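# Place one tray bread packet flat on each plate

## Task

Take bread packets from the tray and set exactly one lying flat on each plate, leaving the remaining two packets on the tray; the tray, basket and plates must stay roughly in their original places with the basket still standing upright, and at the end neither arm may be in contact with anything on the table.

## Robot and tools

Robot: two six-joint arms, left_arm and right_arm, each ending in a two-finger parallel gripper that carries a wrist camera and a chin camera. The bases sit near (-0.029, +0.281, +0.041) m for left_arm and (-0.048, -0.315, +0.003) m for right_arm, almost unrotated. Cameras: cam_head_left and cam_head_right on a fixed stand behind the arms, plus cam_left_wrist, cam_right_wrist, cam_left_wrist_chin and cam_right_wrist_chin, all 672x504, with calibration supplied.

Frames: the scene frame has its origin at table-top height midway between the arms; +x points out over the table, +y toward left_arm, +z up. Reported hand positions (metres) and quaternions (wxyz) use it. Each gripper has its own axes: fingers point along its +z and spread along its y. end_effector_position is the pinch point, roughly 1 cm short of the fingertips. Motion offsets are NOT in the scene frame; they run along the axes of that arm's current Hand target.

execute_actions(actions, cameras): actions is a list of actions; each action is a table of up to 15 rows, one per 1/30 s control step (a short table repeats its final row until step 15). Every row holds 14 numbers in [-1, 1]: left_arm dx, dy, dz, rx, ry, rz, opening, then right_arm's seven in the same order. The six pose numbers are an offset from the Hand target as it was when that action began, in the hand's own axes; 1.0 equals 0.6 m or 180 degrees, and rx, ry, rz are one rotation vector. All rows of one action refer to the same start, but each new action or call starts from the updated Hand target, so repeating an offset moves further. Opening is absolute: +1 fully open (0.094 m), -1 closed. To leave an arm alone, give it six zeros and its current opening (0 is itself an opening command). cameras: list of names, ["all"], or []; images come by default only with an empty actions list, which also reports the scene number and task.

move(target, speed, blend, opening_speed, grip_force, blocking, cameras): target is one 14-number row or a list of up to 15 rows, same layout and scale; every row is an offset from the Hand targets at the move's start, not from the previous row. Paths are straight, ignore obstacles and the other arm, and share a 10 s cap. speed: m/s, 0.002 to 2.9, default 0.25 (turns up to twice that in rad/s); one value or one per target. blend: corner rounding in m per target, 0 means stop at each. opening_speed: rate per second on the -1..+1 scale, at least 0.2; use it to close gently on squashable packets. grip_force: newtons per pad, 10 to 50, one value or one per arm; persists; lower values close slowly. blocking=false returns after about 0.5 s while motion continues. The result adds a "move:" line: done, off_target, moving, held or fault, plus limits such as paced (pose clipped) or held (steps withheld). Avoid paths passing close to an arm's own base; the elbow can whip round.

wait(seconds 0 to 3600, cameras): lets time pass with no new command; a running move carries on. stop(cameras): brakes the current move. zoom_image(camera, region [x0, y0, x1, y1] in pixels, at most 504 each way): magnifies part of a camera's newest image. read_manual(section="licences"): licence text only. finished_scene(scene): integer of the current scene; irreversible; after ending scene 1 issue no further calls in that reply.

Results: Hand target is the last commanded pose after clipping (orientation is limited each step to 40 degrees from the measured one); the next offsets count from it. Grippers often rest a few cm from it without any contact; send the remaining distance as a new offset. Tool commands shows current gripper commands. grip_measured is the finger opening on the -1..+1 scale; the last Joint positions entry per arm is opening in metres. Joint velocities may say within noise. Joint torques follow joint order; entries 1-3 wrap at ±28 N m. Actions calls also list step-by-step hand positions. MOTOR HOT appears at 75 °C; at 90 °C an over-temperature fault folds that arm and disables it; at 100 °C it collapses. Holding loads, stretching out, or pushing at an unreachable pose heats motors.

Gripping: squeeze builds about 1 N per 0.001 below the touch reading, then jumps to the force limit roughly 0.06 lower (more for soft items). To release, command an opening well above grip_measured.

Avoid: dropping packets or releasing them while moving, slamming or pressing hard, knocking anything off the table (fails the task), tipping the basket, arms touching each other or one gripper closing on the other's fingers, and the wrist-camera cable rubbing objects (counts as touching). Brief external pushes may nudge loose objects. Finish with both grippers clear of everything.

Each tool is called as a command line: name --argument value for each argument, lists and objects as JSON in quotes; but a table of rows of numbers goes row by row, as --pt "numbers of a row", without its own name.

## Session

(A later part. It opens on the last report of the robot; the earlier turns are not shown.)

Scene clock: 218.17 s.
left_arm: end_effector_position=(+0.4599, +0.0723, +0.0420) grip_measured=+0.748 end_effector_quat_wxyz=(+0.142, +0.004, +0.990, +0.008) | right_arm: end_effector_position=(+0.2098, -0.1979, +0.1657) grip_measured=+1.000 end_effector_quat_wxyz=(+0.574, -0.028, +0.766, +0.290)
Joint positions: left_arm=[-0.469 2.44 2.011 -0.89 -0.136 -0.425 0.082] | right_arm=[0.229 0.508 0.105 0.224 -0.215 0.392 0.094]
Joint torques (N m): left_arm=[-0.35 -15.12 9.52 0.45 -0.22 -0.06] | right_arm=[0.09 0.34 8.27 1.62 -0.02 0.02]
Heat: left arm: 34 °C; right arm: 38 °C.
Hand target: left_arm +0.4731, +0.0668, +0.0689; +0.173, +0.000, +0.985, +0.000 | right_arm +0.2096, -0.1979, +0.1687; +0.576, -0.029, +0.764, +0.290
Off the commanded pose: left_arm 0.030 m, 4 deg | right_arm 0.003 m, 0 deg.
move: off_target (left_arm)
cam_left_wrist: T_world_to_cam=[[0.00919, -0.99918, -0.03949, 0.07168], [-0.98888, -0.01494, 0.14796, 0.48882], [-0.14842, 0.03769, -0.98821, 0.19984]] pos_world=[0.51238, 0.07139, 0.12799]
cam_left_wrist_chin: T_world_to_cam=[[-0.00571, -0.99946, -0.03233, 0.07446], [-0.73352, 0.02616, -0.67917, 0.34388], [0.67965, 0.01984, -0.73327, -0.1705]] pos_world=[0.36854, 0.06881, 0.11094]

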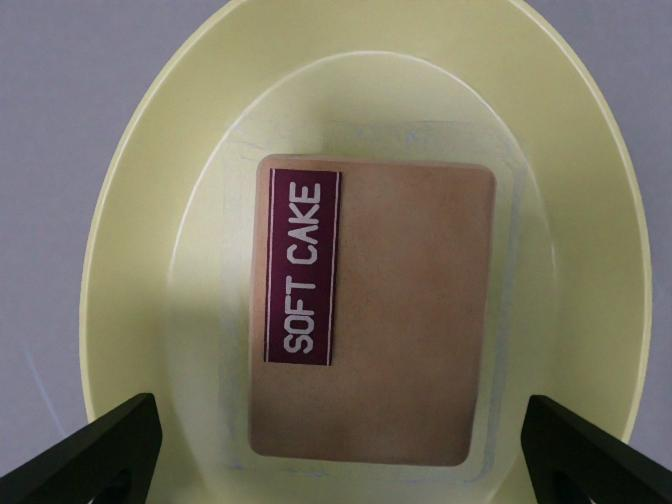

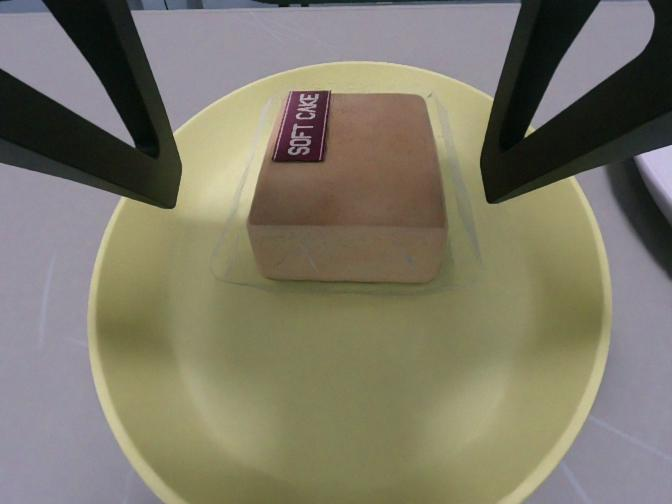

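move --pt "-0.014 0 -0.137 0 0 0 0.75 0 0 0 0 0 0 1" --pt "0.245 0.333 -0.3 0 0 0 0.75 0 0 0 0 0 0 1" --pt "0.245 0.333 -0.3 0 0 0 0.75 0.028 0.154 0.215 0.195 0.291 -0.015 1" --speed '[0.1,0.25,0.25]' --cameras '["cam_right_wrist","cam_right_wrist_chin","cam_head_right"]'

Scene clock: 241.80 s.
left_arm: end_effector_position=(+0.2760, +0.2660, +0.1817) grip_measured=+0.748 end_effector_quat_wxyz=(+0.161, -0.001, +0.987, +0.004) | right_arm: end_effector_position=(+0.2805, -0.0578, +0.1768) grip_measured=+1.000 end_effector_quat_wxyz=(+0.186, +0.000, +0.983, +0.007)
Joint positions: left_arm=[-0.089 1.397 1.154 -1.007 -0.03 -0.068 0.082] | right_arm=[0.709 1.868 1.777 -1.195 0.246 0.732 0.094]
Joint torques (N m): left_arm=[0.46 -7.43 5.29 0.64 0.03 0.08] | right_arm=[0.38 -8.61 8.8 0.52 0.08 0.09]
Heat: left arm: 35 °C; right arm: 38 °C.
Hand target: left_arm +0.2734, +0.2666, +0.1880; +0.173, +0.000, +0.985, +0.000 | right_arm +0.2803, -0.0548, +0.1701; +0.174, +0.000, +0.985, +0.000
Off the commanded pose: left_arm 0.007 m, 2 deg | right_arm 0.007 m, 2 deg.
move: done
cam_right_wrist: T_world_to_cam=[[0.01422, -0.99957, -0.0255, -0.05547], [-0.99743, -0.01597, 0.06991, 0.30265], [-0.07028, 0.02444, -0.99723, 0.28789]] pos_world=[0.3229, -0.05765, 0.26452]
cam_right_wrist_chin: T_world_to_cam=[[0.01486, -0.99928, -0.03494, -0.05372], [-0.65203, 0.0168, -0.75801, 0.29792], [0.75805, 0.03405, -0.65131, 0.01495]] pos_world=[0.18372, -0.0592, 0.23369]
Images, in order (width x height): cam_head_right 672x504, cam_right_wrist 672x504, cam_right_wrist_chin 672x504.

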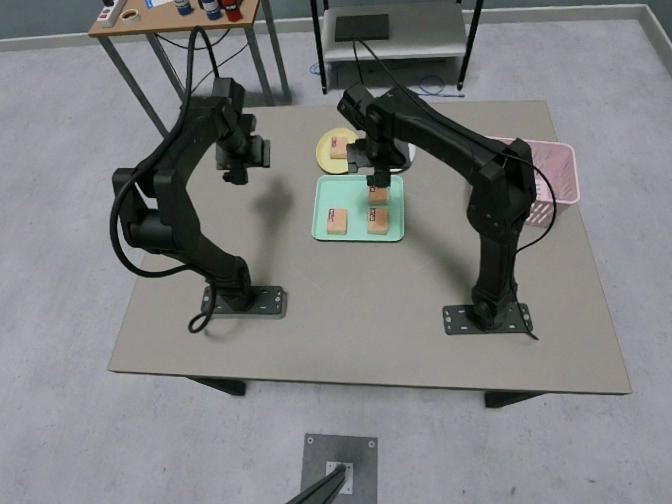

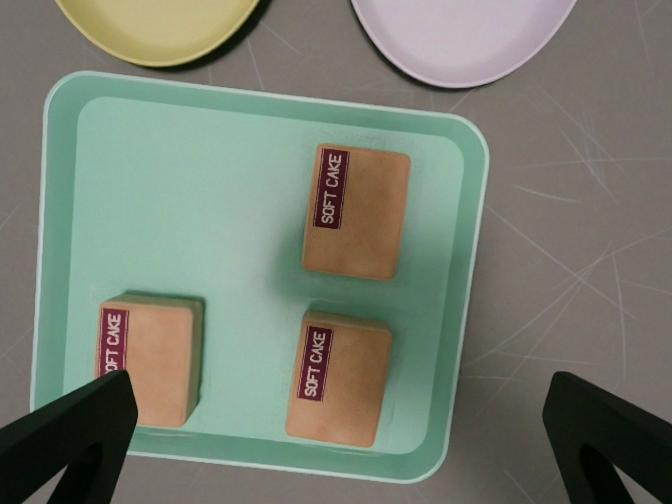

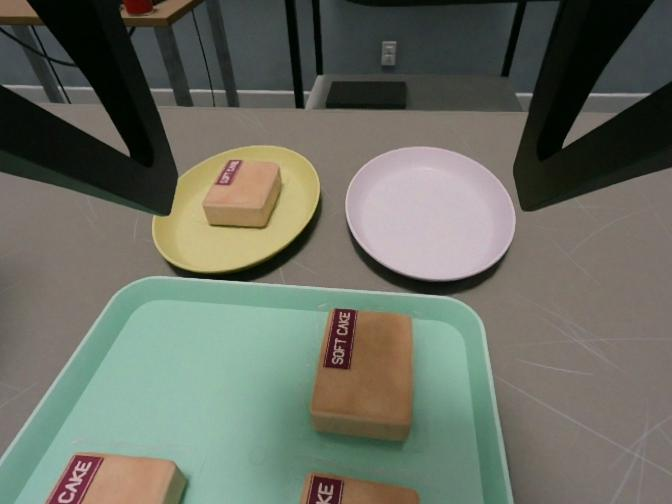

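move --target '[0,0,0,0,0,0,0.75,-0.005,-0.007,0.161,0.0123,0,0.034,0.75]' --speed 0.15 --cameras '["cam_right_wrist","cam_right_wrist_chin"]'

Scene clock: 259.77 s.
left_arm: end_effector_position=(+0.2760, +0.2660, +0.1817) grip_measured=+0.748 end_effector_quat_wxyz=(+0.161, -0.001, +0.987, +0.004) | right_arm: end_effector_position=(+0.3144, -0.0560, +0.0964) grip_measured=+0.751 end_effector_quat_wxyz=(+0.182, +0.051, +0.982, +0.004)
Joint positions: left_arm=[-0.089 1.397 1.154 -1.007 -0.03 -0.068 0.082] | right_arm=[0.659 1.988 1.625 -0.933 0.246 0.787 0.082]
Joint torques (N m): left_arm=[0.44 -7.43 5.3 0.65 0.03 0.08] | right_arm=[-0.31 -9.73 6.31 0.77 0.2 0.09]
Heat: left arm: 34 °C; right arm: 39 °C.
Hand target: left_arm +0.2734, +0.2666, +0.1880; +0.173, +0.000, +0.985, +0.000 | right_arm +0.3163, -0.0591, +0.0802; +0.174, +0.056, +0.983, -0.010
Off the commanded pose: left_arm 0.007 m, 2 deg | right_arm 0.016 m, 2 deg.
move: off_target (right_arm)
cam_right_wrist: T_world_to_cam=[[-0.08769, -0.99541, -0.03837, -0.02265], [-0.99337, 0.08451, 0.07798, 0.34556], [-0.07438, 0.04496, -0.99622, 0.21243]] pos_world=[0.35708, -0.0613, 0.18382]
cam_right_wrist_chin: T_world_to_cam=[[-0.08715, -0.99505, -0.04783, -0.02162], [-0.65219, 0.09328, -0.75229, 0.26279], [0.75303, -0.03437, -0.65709, -0.06474]] pos_world=[0.21826, -0.04825, 0.15412]

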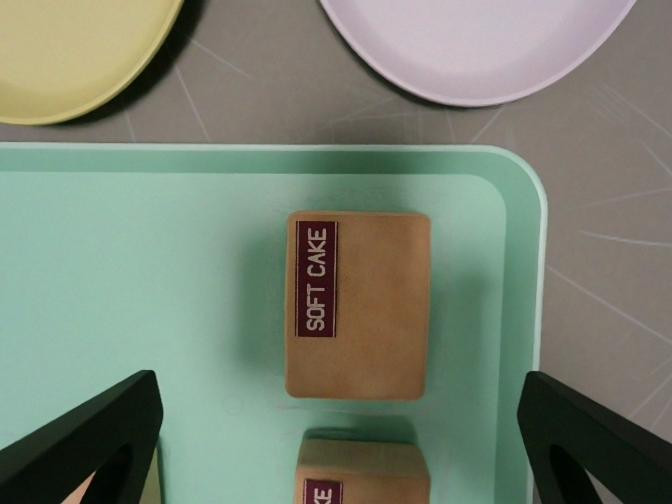

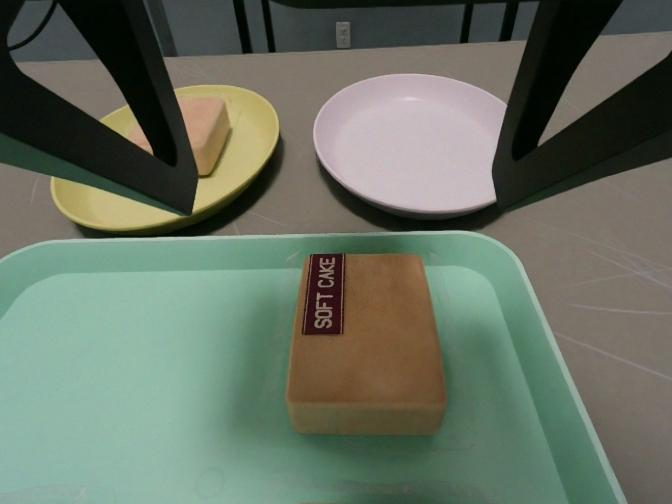

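move --pt "0 0 0 0 0 0 0.75 0.039 -0.0087 0.0995 0 0 0 0.75" --pt "0 0 0 0 0 0 0.75 0.039 -0.0087 0.0995 0 0 0 -0.2" --pt "0 0 0 0 0 0 0.75 -0.012 -0.0087 -0.0415 0 0 0 -0.2" --speed 0.1 --opening_speed 0.6 --cameras '["cam_right_wrist","cam_right_wrist_chin"]'

Scene clock: 283.07 s.
left_arm: end_effector_position=(+0.2760, +0.2660, +0.1817) grip_measured=+0.748 end_effector_quat_wxyz=(+0.161, -0.001, +0.987, +0.004) | right_arm: end_effector_position=(+0.3115, -0.0652, +0.0852) grip_measured=-0.199 end_effector_quat_wxyz=(+0.161, +0.052, +0.985, -0.024)
Joint positions: left_arm=[-0.089 1.397 1.154 -1.007 -0.03 -0.068 0.082] | right_arm=[0.652 2.027 1.65 -0.989 0.257 0.788 0.038]
Joint torques (N m): left_arm=[0.46 -7.43 5.3 0.65 0.03 0.08] | right_arm=[-0.21 -16.54 8.7 0.4 0.1 0.03]
Heat: left arm: 33 °C; right arm: 37 °C.
Hand target: left_arm +0.2734, +0.2666, +0.1880; +0.173, +0.000, +0.985, +0.000 | right_arm +0.3139, -0.0641, +0.1061; +0.174, +0.056, +0.983, -0.010
Off the commanded pose: left_arm 0.007 m, 2 deg | right_arm 0.021 m, 2 deg.
move: off_target (right_arm); target 2's new opening was sent with right_arm's hand 0.019 m and 2 deg from that target
cam_right_wrist: T_world_to_cam=[[-0.09876, -0.99493, 0.01919, -0.03396], [-0.98789, 0.10034, 0.11834, 0.3403], [-0.11967, -0.00727, -0.99279, 0.21186]] pos_world=[0.35818, -0.06639, 0.17071]
cam_right_wrist_chin: T_world_to_cam=[[-0.09859, -0.99508, 0.00974, -0.03298], [-0.6852, 0.06078, -0.72581, 0.25925], [0.72165, -0.07823, -0.68782, -0.06068]] pos_world=[0.21817, -0.05332, 0.14675]

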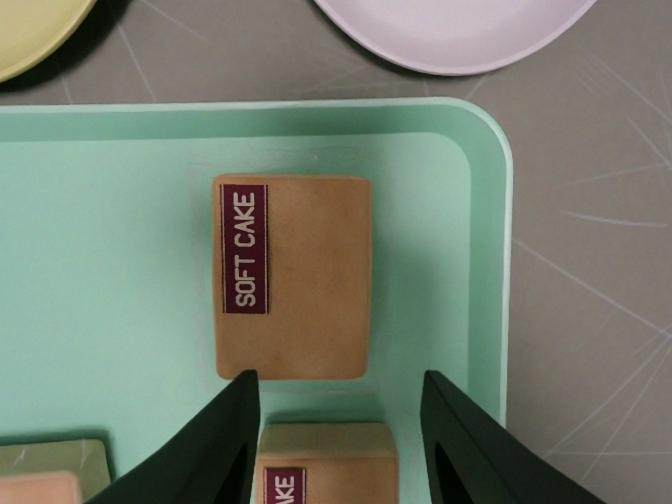

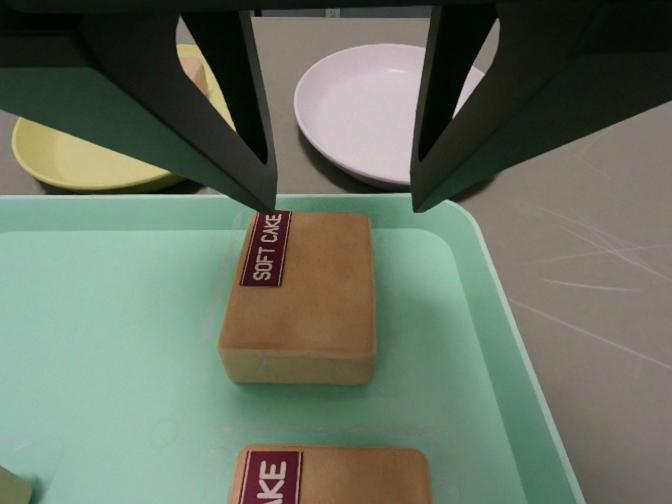

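move --pt "0 0 0 0 0 0 0.75 -0.002 0.024 0 0 0 0 0.75" --pt "0 0 0 0 0 0 0.75 0.051 0.024 0.148 0 0 0 0.75" --speed 0.1 --cameras '["cam_right_wrist","cam_right_wrist_chin"]'

Scene clock: 298.23 s.
left_arm: end_effector_position=(+0.2760, +0.2660, +0.1817) grip_measured=+0.748 end_effector_quat_wxyz=(+0.161, -0.001, +0.987, +0.004) | right_arm: end_effector_position=(+0.3210, -0.0481, +0.0307) grip_measured=+0.749 end_effector_quat_wxyz=(+0.186, +0.057, +0.981, +0.003)
Joint positions: left_arm=[-0.089 1.397 1.154 -1.007 -0.03 -0.068 0.082] | right_arm=[0.667 2.085 1.499 -0.708 0.257 0.804 0.082]
Joint torques (N m): left_arm=[0.46 -7.43 5.3 0.64 0.03 0.08] | right_arm=[0.32 -10.32 5.75 0.77 0.13 0.08]
Heat: left arm: 33 °C; right arm: 36 °C.
Hand target: left_arm +0.2734, +0.2666, +0.1880; +0.173, +0.000, +0.985, +0.000 | right_arm +0.3173, -0.0500, +0.0123; +0.174, +0.056, +0.983, -0.010
Off the commanded pose: left_arm 0.007 m, 2 deg | right_arm 0.019 m, 2 deg.
move: off_target (right_arm)
cam_right_wrist: T_world_to_cam=[[-0.09873, -0.9944, -0.03781, -0.01329], [-0.99292, 0.09592, 0.07005, 0.35727], [-0.06603, 0.04446, -0.99683, 0.14441]] pos_world=[0.36296, -0.0539, 0.11842]
cam_right_wrist_chin: T_world_to_cam=[[-0.09816, -0.99405, -0.04729, -0.0128], [-0.64515, 0.09975, -0.75752, 0.21523], [0.75772, -0.04385, -0.6511, -0.11478]] pos_world=[0.22457, -0.03922, 0.0877]

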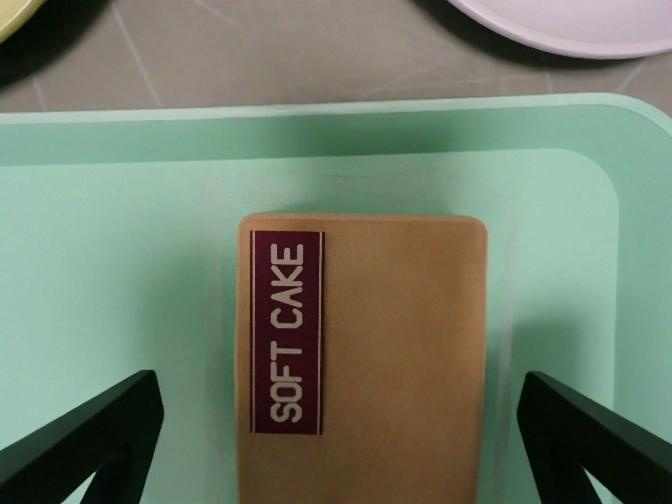

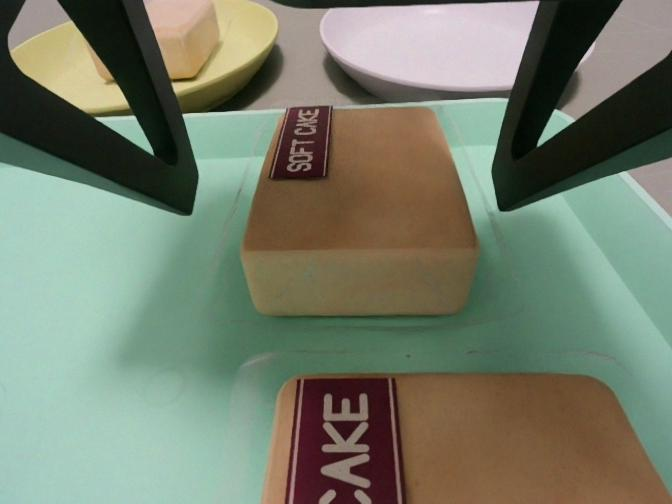

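move --pt "0 0 0 0 0 0 0.75 0.0145 -0.006 0.0125 0 0 0 0.75" --pt "0 0 0 0 0 0 0.75 0.0145 -0.006 0.0125 0 0 0 -0.2" --speed 0.06 --opening_speed 0.6 --cameras '["cam_right_wrist_chin"]'

Scene clock: 306.80 s.
left_arm: end_effector_position=(+0.2760, +0.2660, +0.1817) grip_measured=+0.748 end_effector_quat_wxyz=(+0.161, -0.001, +0.987, +0.004) | right_arm: end_effector_position=(+0.3171, -0.0516, +0.0190) grip_measured=+0.232 end_effector_quat_wxyz=(+0.185, +0.058, +0.981, +0.002)
Joint positions: left_arm=[-0.089 1.397 1.154 -1.007 -0.03 -0.068 0.082] | right_arm=[0.667 2.085 1.449 -0.662 0.257 0.807 0.058]
Joint torques (N m): left_arm=[0.44 -7.45 5.3 0.65 0.03 0.08] | right_arm=[0.69 -10.77 5.37 0.77 0.14 0.09]
Heat: left arm: 33 °C; right arm: 36 °C.
Hand target: left_arm +0.2734, +0.2666, +0.1880; +0.173, +0.000, +0.985, +0.000 | right_arm +0.3113, -0.0529, +0.0023; +0.174, +0.056, +0.983, -0.010
Off the commanded pose: left_arm 0.007 m, 2 deg | right_arm 0.018 m, 2 deg.
move: off_target (right_arm); target 2's new opening was sent with right_arm's hand 0.018 m and 2 deg from that target
cam_right_wrist_chin: T_world_to_cam=[[-0.10067, -0.99385, -0.04603, -0.01643], [-0.64665, 0.10052, -0.75613, 0.20458], [0.75611, -0.04636, -0.6528, -0.11921]] pos_world=[0.22078, -0.04242, 0.07611]

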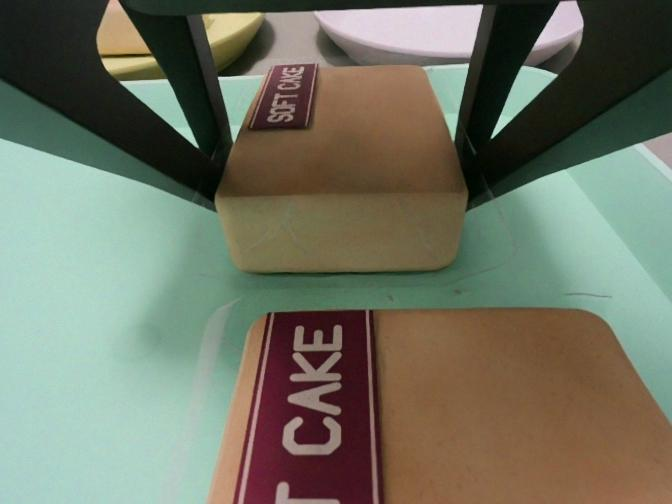

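move --pt "0 0 0 0 0 0 0.75 -0.065 0 -0.18 0 0 0 -0.2" --pt "0 0 0 0 0 0 0.75 -0.326 -0.074 -0.085 0 0 0 -0.2" --speed 0.12 --cameras '["cam_right_wrist","cam_right_wrist_chin","cam_head_right"]'

Scene clock: 320.60 s.
left_arm: end_effector_position=(+0.2760, +0.2660, +0.1817) grip_measured=+0.748 end_effector_quat_wxyz=(+0.161, -0.001, +0.987, +0.004) | right_arm: end_effector_position=(+0.4717, -0.1172, +0.1352) grip_measured=+0.214 end_effector_quat_wxyz=(+0.194, +0.060, +0.979, -0.002)
Joint positions: left_arm=[-0.089 1.397 1.154 -1.007 -0.03 -0.068 0.082] | right_arm=[0.363 2.547 2.707 -1.381 0.18 0.511 0.057]
Joint torques (N m): left_arm=[0.44 -7.43 5.3 0.64 0.03 0.08] | right_arm=[0.12 -13.33 8.49 0.63 0.04 -0.01]
Heat: left arm: 33 °C; right arm: 36 °C.
Hand target: left_arm +0.2734, +0.2666, +0.1880; +0.173, +0.000, +0.985, +0.000 | right_arm +0.4714, -0.1158, +0.1172; +0.174, +0.056, +0.983, -0.010
Off the commanded pose: left_arm 0.007 m, 2 deg | right_arm 0.018 m, 3 deg.
move: off_target (right_arm)
cam_right_wrist: T_world_to_cam=[[-0.10615, -0.99385, -0.03151, -0.06041], [-0.99309, 0.10437, 0.05365, 0.50949], [-0.05003, 0.03699, -0.99806, 0.25335]] pos_world=[0.51223, -0.12259, 0.22362]
cam_right_wrist_chin: T_world_to_cam=[[-0.1054, -0.99359, -0.04088, -0.05917], [-0.63234, 0.0987, -0.76838, 0.39373], [0.76748, -0.05513, -0.63869, -0.17153]] pos_world=[0.37438, -0.1071, 0.19056]
Images, in order (width x height): cam_head_right 672x504, cam_right_wrist 672x504, cam_right_wrist_chin 672x504.

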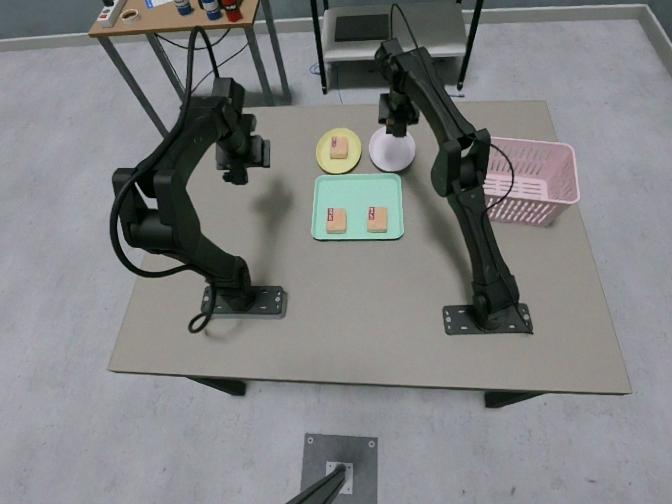

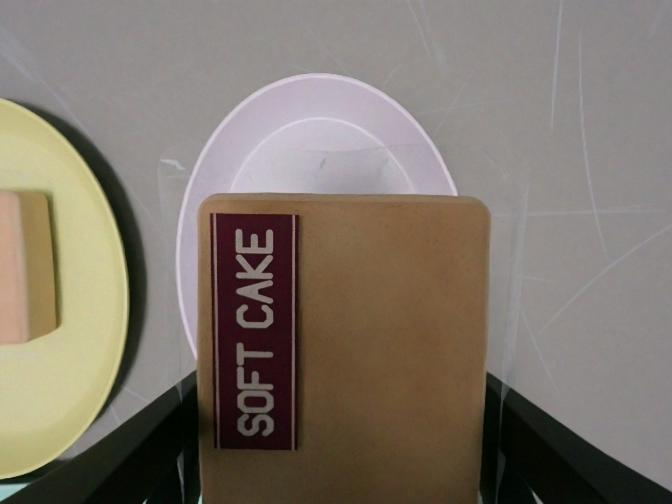

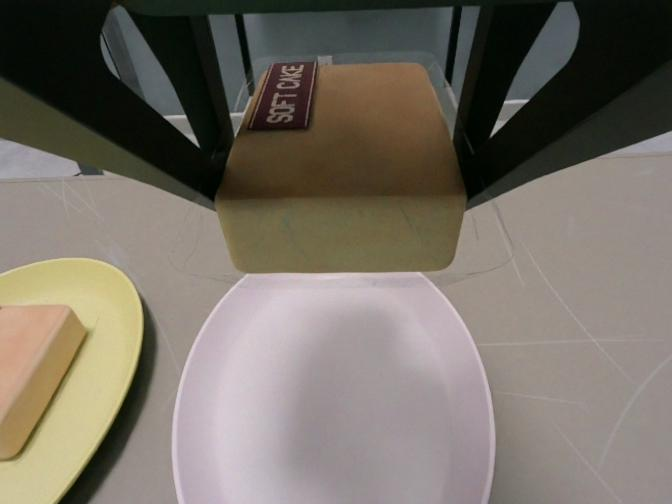

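move --target '[0,0,0,0,0,0,0.75,0.03,0.009,0.14,0,0,0,-0.2]' --speed 0.1 --cameras '["cam_right_wrist","cam_right_wrist_chin"]'

Scene clock: 332.53 s.
left_arm: end_effector_position=(+0.2760, +0.2660, +0.1817) grip_measured=+0.748 end_effector_quat_wxyz=(+0.161, -0.001, +0.987, +0.004) | right_arm: end_effector_position=(+0.4853, -0.1110, +0.0491) grip_measured=+0.214 end_effector_quat_wxyz=(+0.186, +0.059, +0.981, -0.006)
Joint positions: left_arm=[-0.089 1.397 1.154 -1.007 -0.03 -0.068 0.082] | right_arm=[0.363 2.547 2.361 -1.055 0.18 0.51 0.057]
Joint torques (N m): left_arm=[0.46 -7.43 5.31 0.64 0.03 0.08] | right_arm=[-0.12 -15.8 5.85 0.88 0.04 -0.02]
Heat: left arm: 33 °C; right arm: 36 °C.
Hand target: left_arm +0.2734, +0.2666, +0.1880; +0.173, +0.000, +0.985, +0.000 | right_arm +0.4839, -0.1118, +0.0321; +0.174, +0.056, +0.983, -0.010
Off the commanded pose: left_arm 0.007 m, 2 deg | right_arm 0.017 m, 2 deg.
move: off_target (right_arm)
cam_right_wrist: T_world_to_cam=[[-0.10619, -0.99411, -0.02187, -0.05599], [-0.99202, 0.10441, 0.07064, 0.52567], [-0.06794, 0.02919, -0.99726, 0.17566]] pos_world=[0.52747, -0.11567, 0.13682]
cam_right_wrist_chin: T_world_to_cam=[[-0.1056, -0.99391, -0.03135, -0.05548], [-0.64608, 0.09254, -0.75764, 0.34105], [0.75593, -0.05975, -0.65192, -0.23097]] pos_world=[0.38908, -0.10051, 0.10608]

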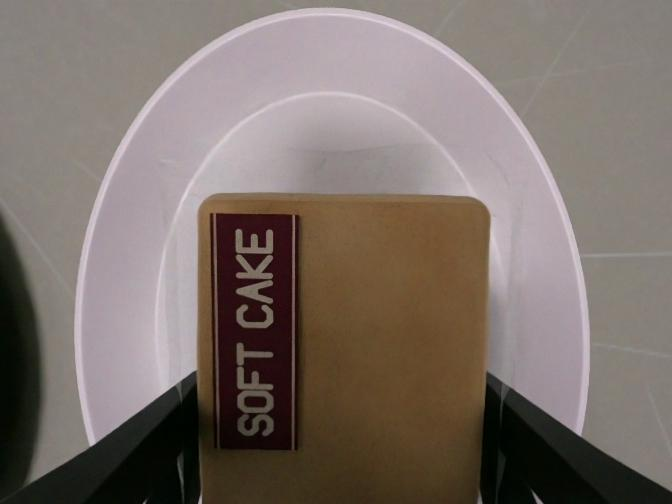

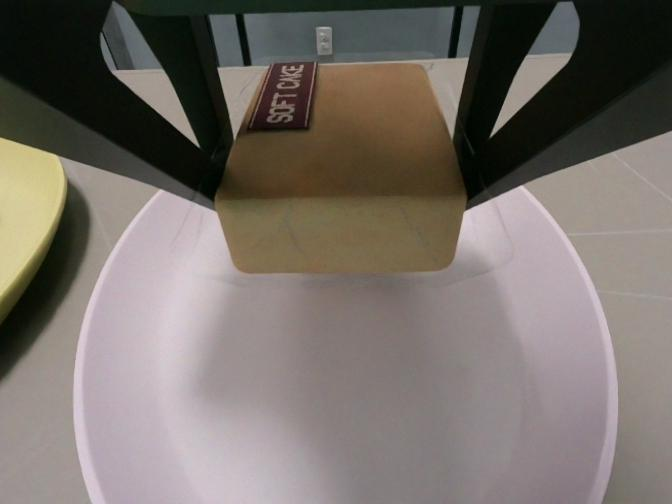

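move --pt "0 0 0 0 0 0 0.75 0.0225 0 0.043 0 0 0 -0.2" --pt "0 0 0 0 0 0 0.75 0.0225 0 0.043 0 0 0 0.78" --pt "0 0 0 0 0 0 0.75 -0.034 0 -0.1 0 0 0 0.78" --speed 0.06 --opening_speed 0.5 --cameras '["cam_right_wrist","cam_right_wrist_chin"]'

Scene clock: 348.27 s.
left_arm: end_effector_position=(+0.2760, +0.2660, +0.1817) grip_measured=+0.748 end_effector_quat_wxyz=(+0.161, -0.001, +0.987, +0.004) | right_arm: end_effector_position=(+0.4840, -0.1116, +0.1165) grip_measured=+0.779 end_effector_quat_wxyz=(+0.198, +0.059, +0.978, +0.000)
Joint positions: left_arm=[-0.089 1.397 1.154 -1.007 -0.03 -0.068 0.082] | right_arm=[0.363 2.621 2.768 -1.36 0.18 0.509 0.084]
Joint torques (N m): left_arm=[0.46 -7.43 5.29 0.64 0.03 0.08] | right_arm=[0.01 -13.59 8.39 0.63 0.04 -0.01]
Heat: left arm: 33 °C; right arm: 36 °C.
Hand target: left_arm +0.2734, +0.2666, +0.1880; +0.173, +0.000, +0.985, +0.000 | right_arm +0.4825, -0.1116, +0.0956; +0.174, +0.056, +0.983, -0.010
Off the commanded pose: left_arm 0.007 m, 2 deg | right_arm 0.021 m, 3 deg.
move: off_target (right_arm); target 2's new opening was sent with right_arm's hand 0.017 m and 2 deg from that target
cam_right_wrist: T_world_to_cam=[[-0.10406, -0.99394, -0.03553, -0.05467], [-0.99367, 0.10239, 0.04617, 0.52312], [-0.04225, 0.04011, -0.9983, 0.23171]] pos_world=[0.52391, -0.11719, 0.20522]
cam_right_wrist_chin: T_world_to_cam=[[-0.10318, -0.99365, -0.04485, -0.05363], [-0.62654, 0.09995, -0.77296, 0.38448], [0.77253, -0.05165, -0.63287, -0.19536]] pos_world=[0.38628, -0.10181, 0.17114]

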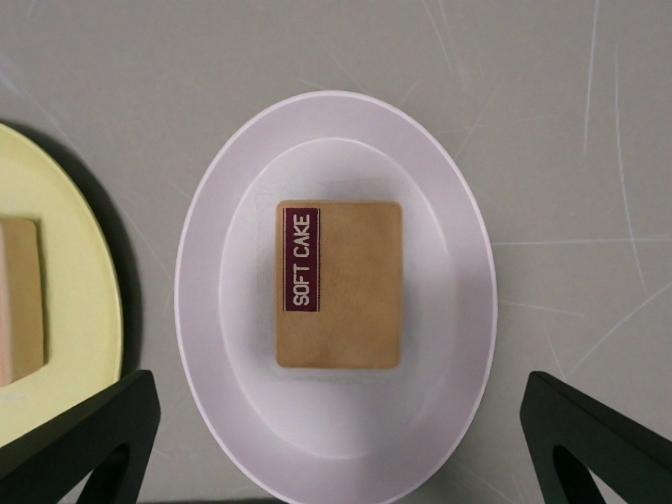

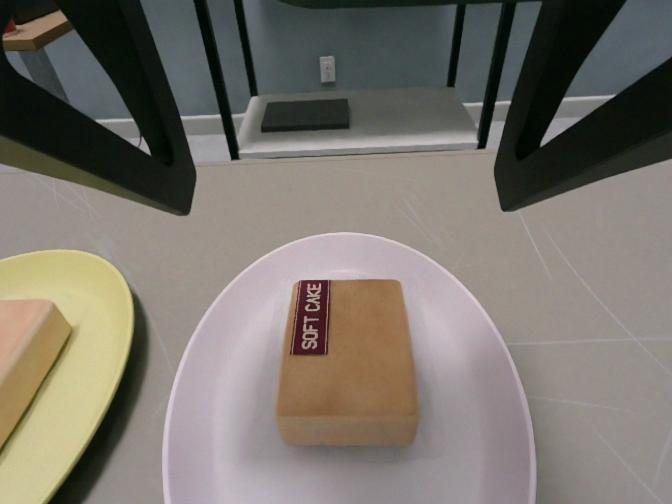

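Done; both flat, arms clear.

finished_scene --scene 2

The scene is finished: the task was done.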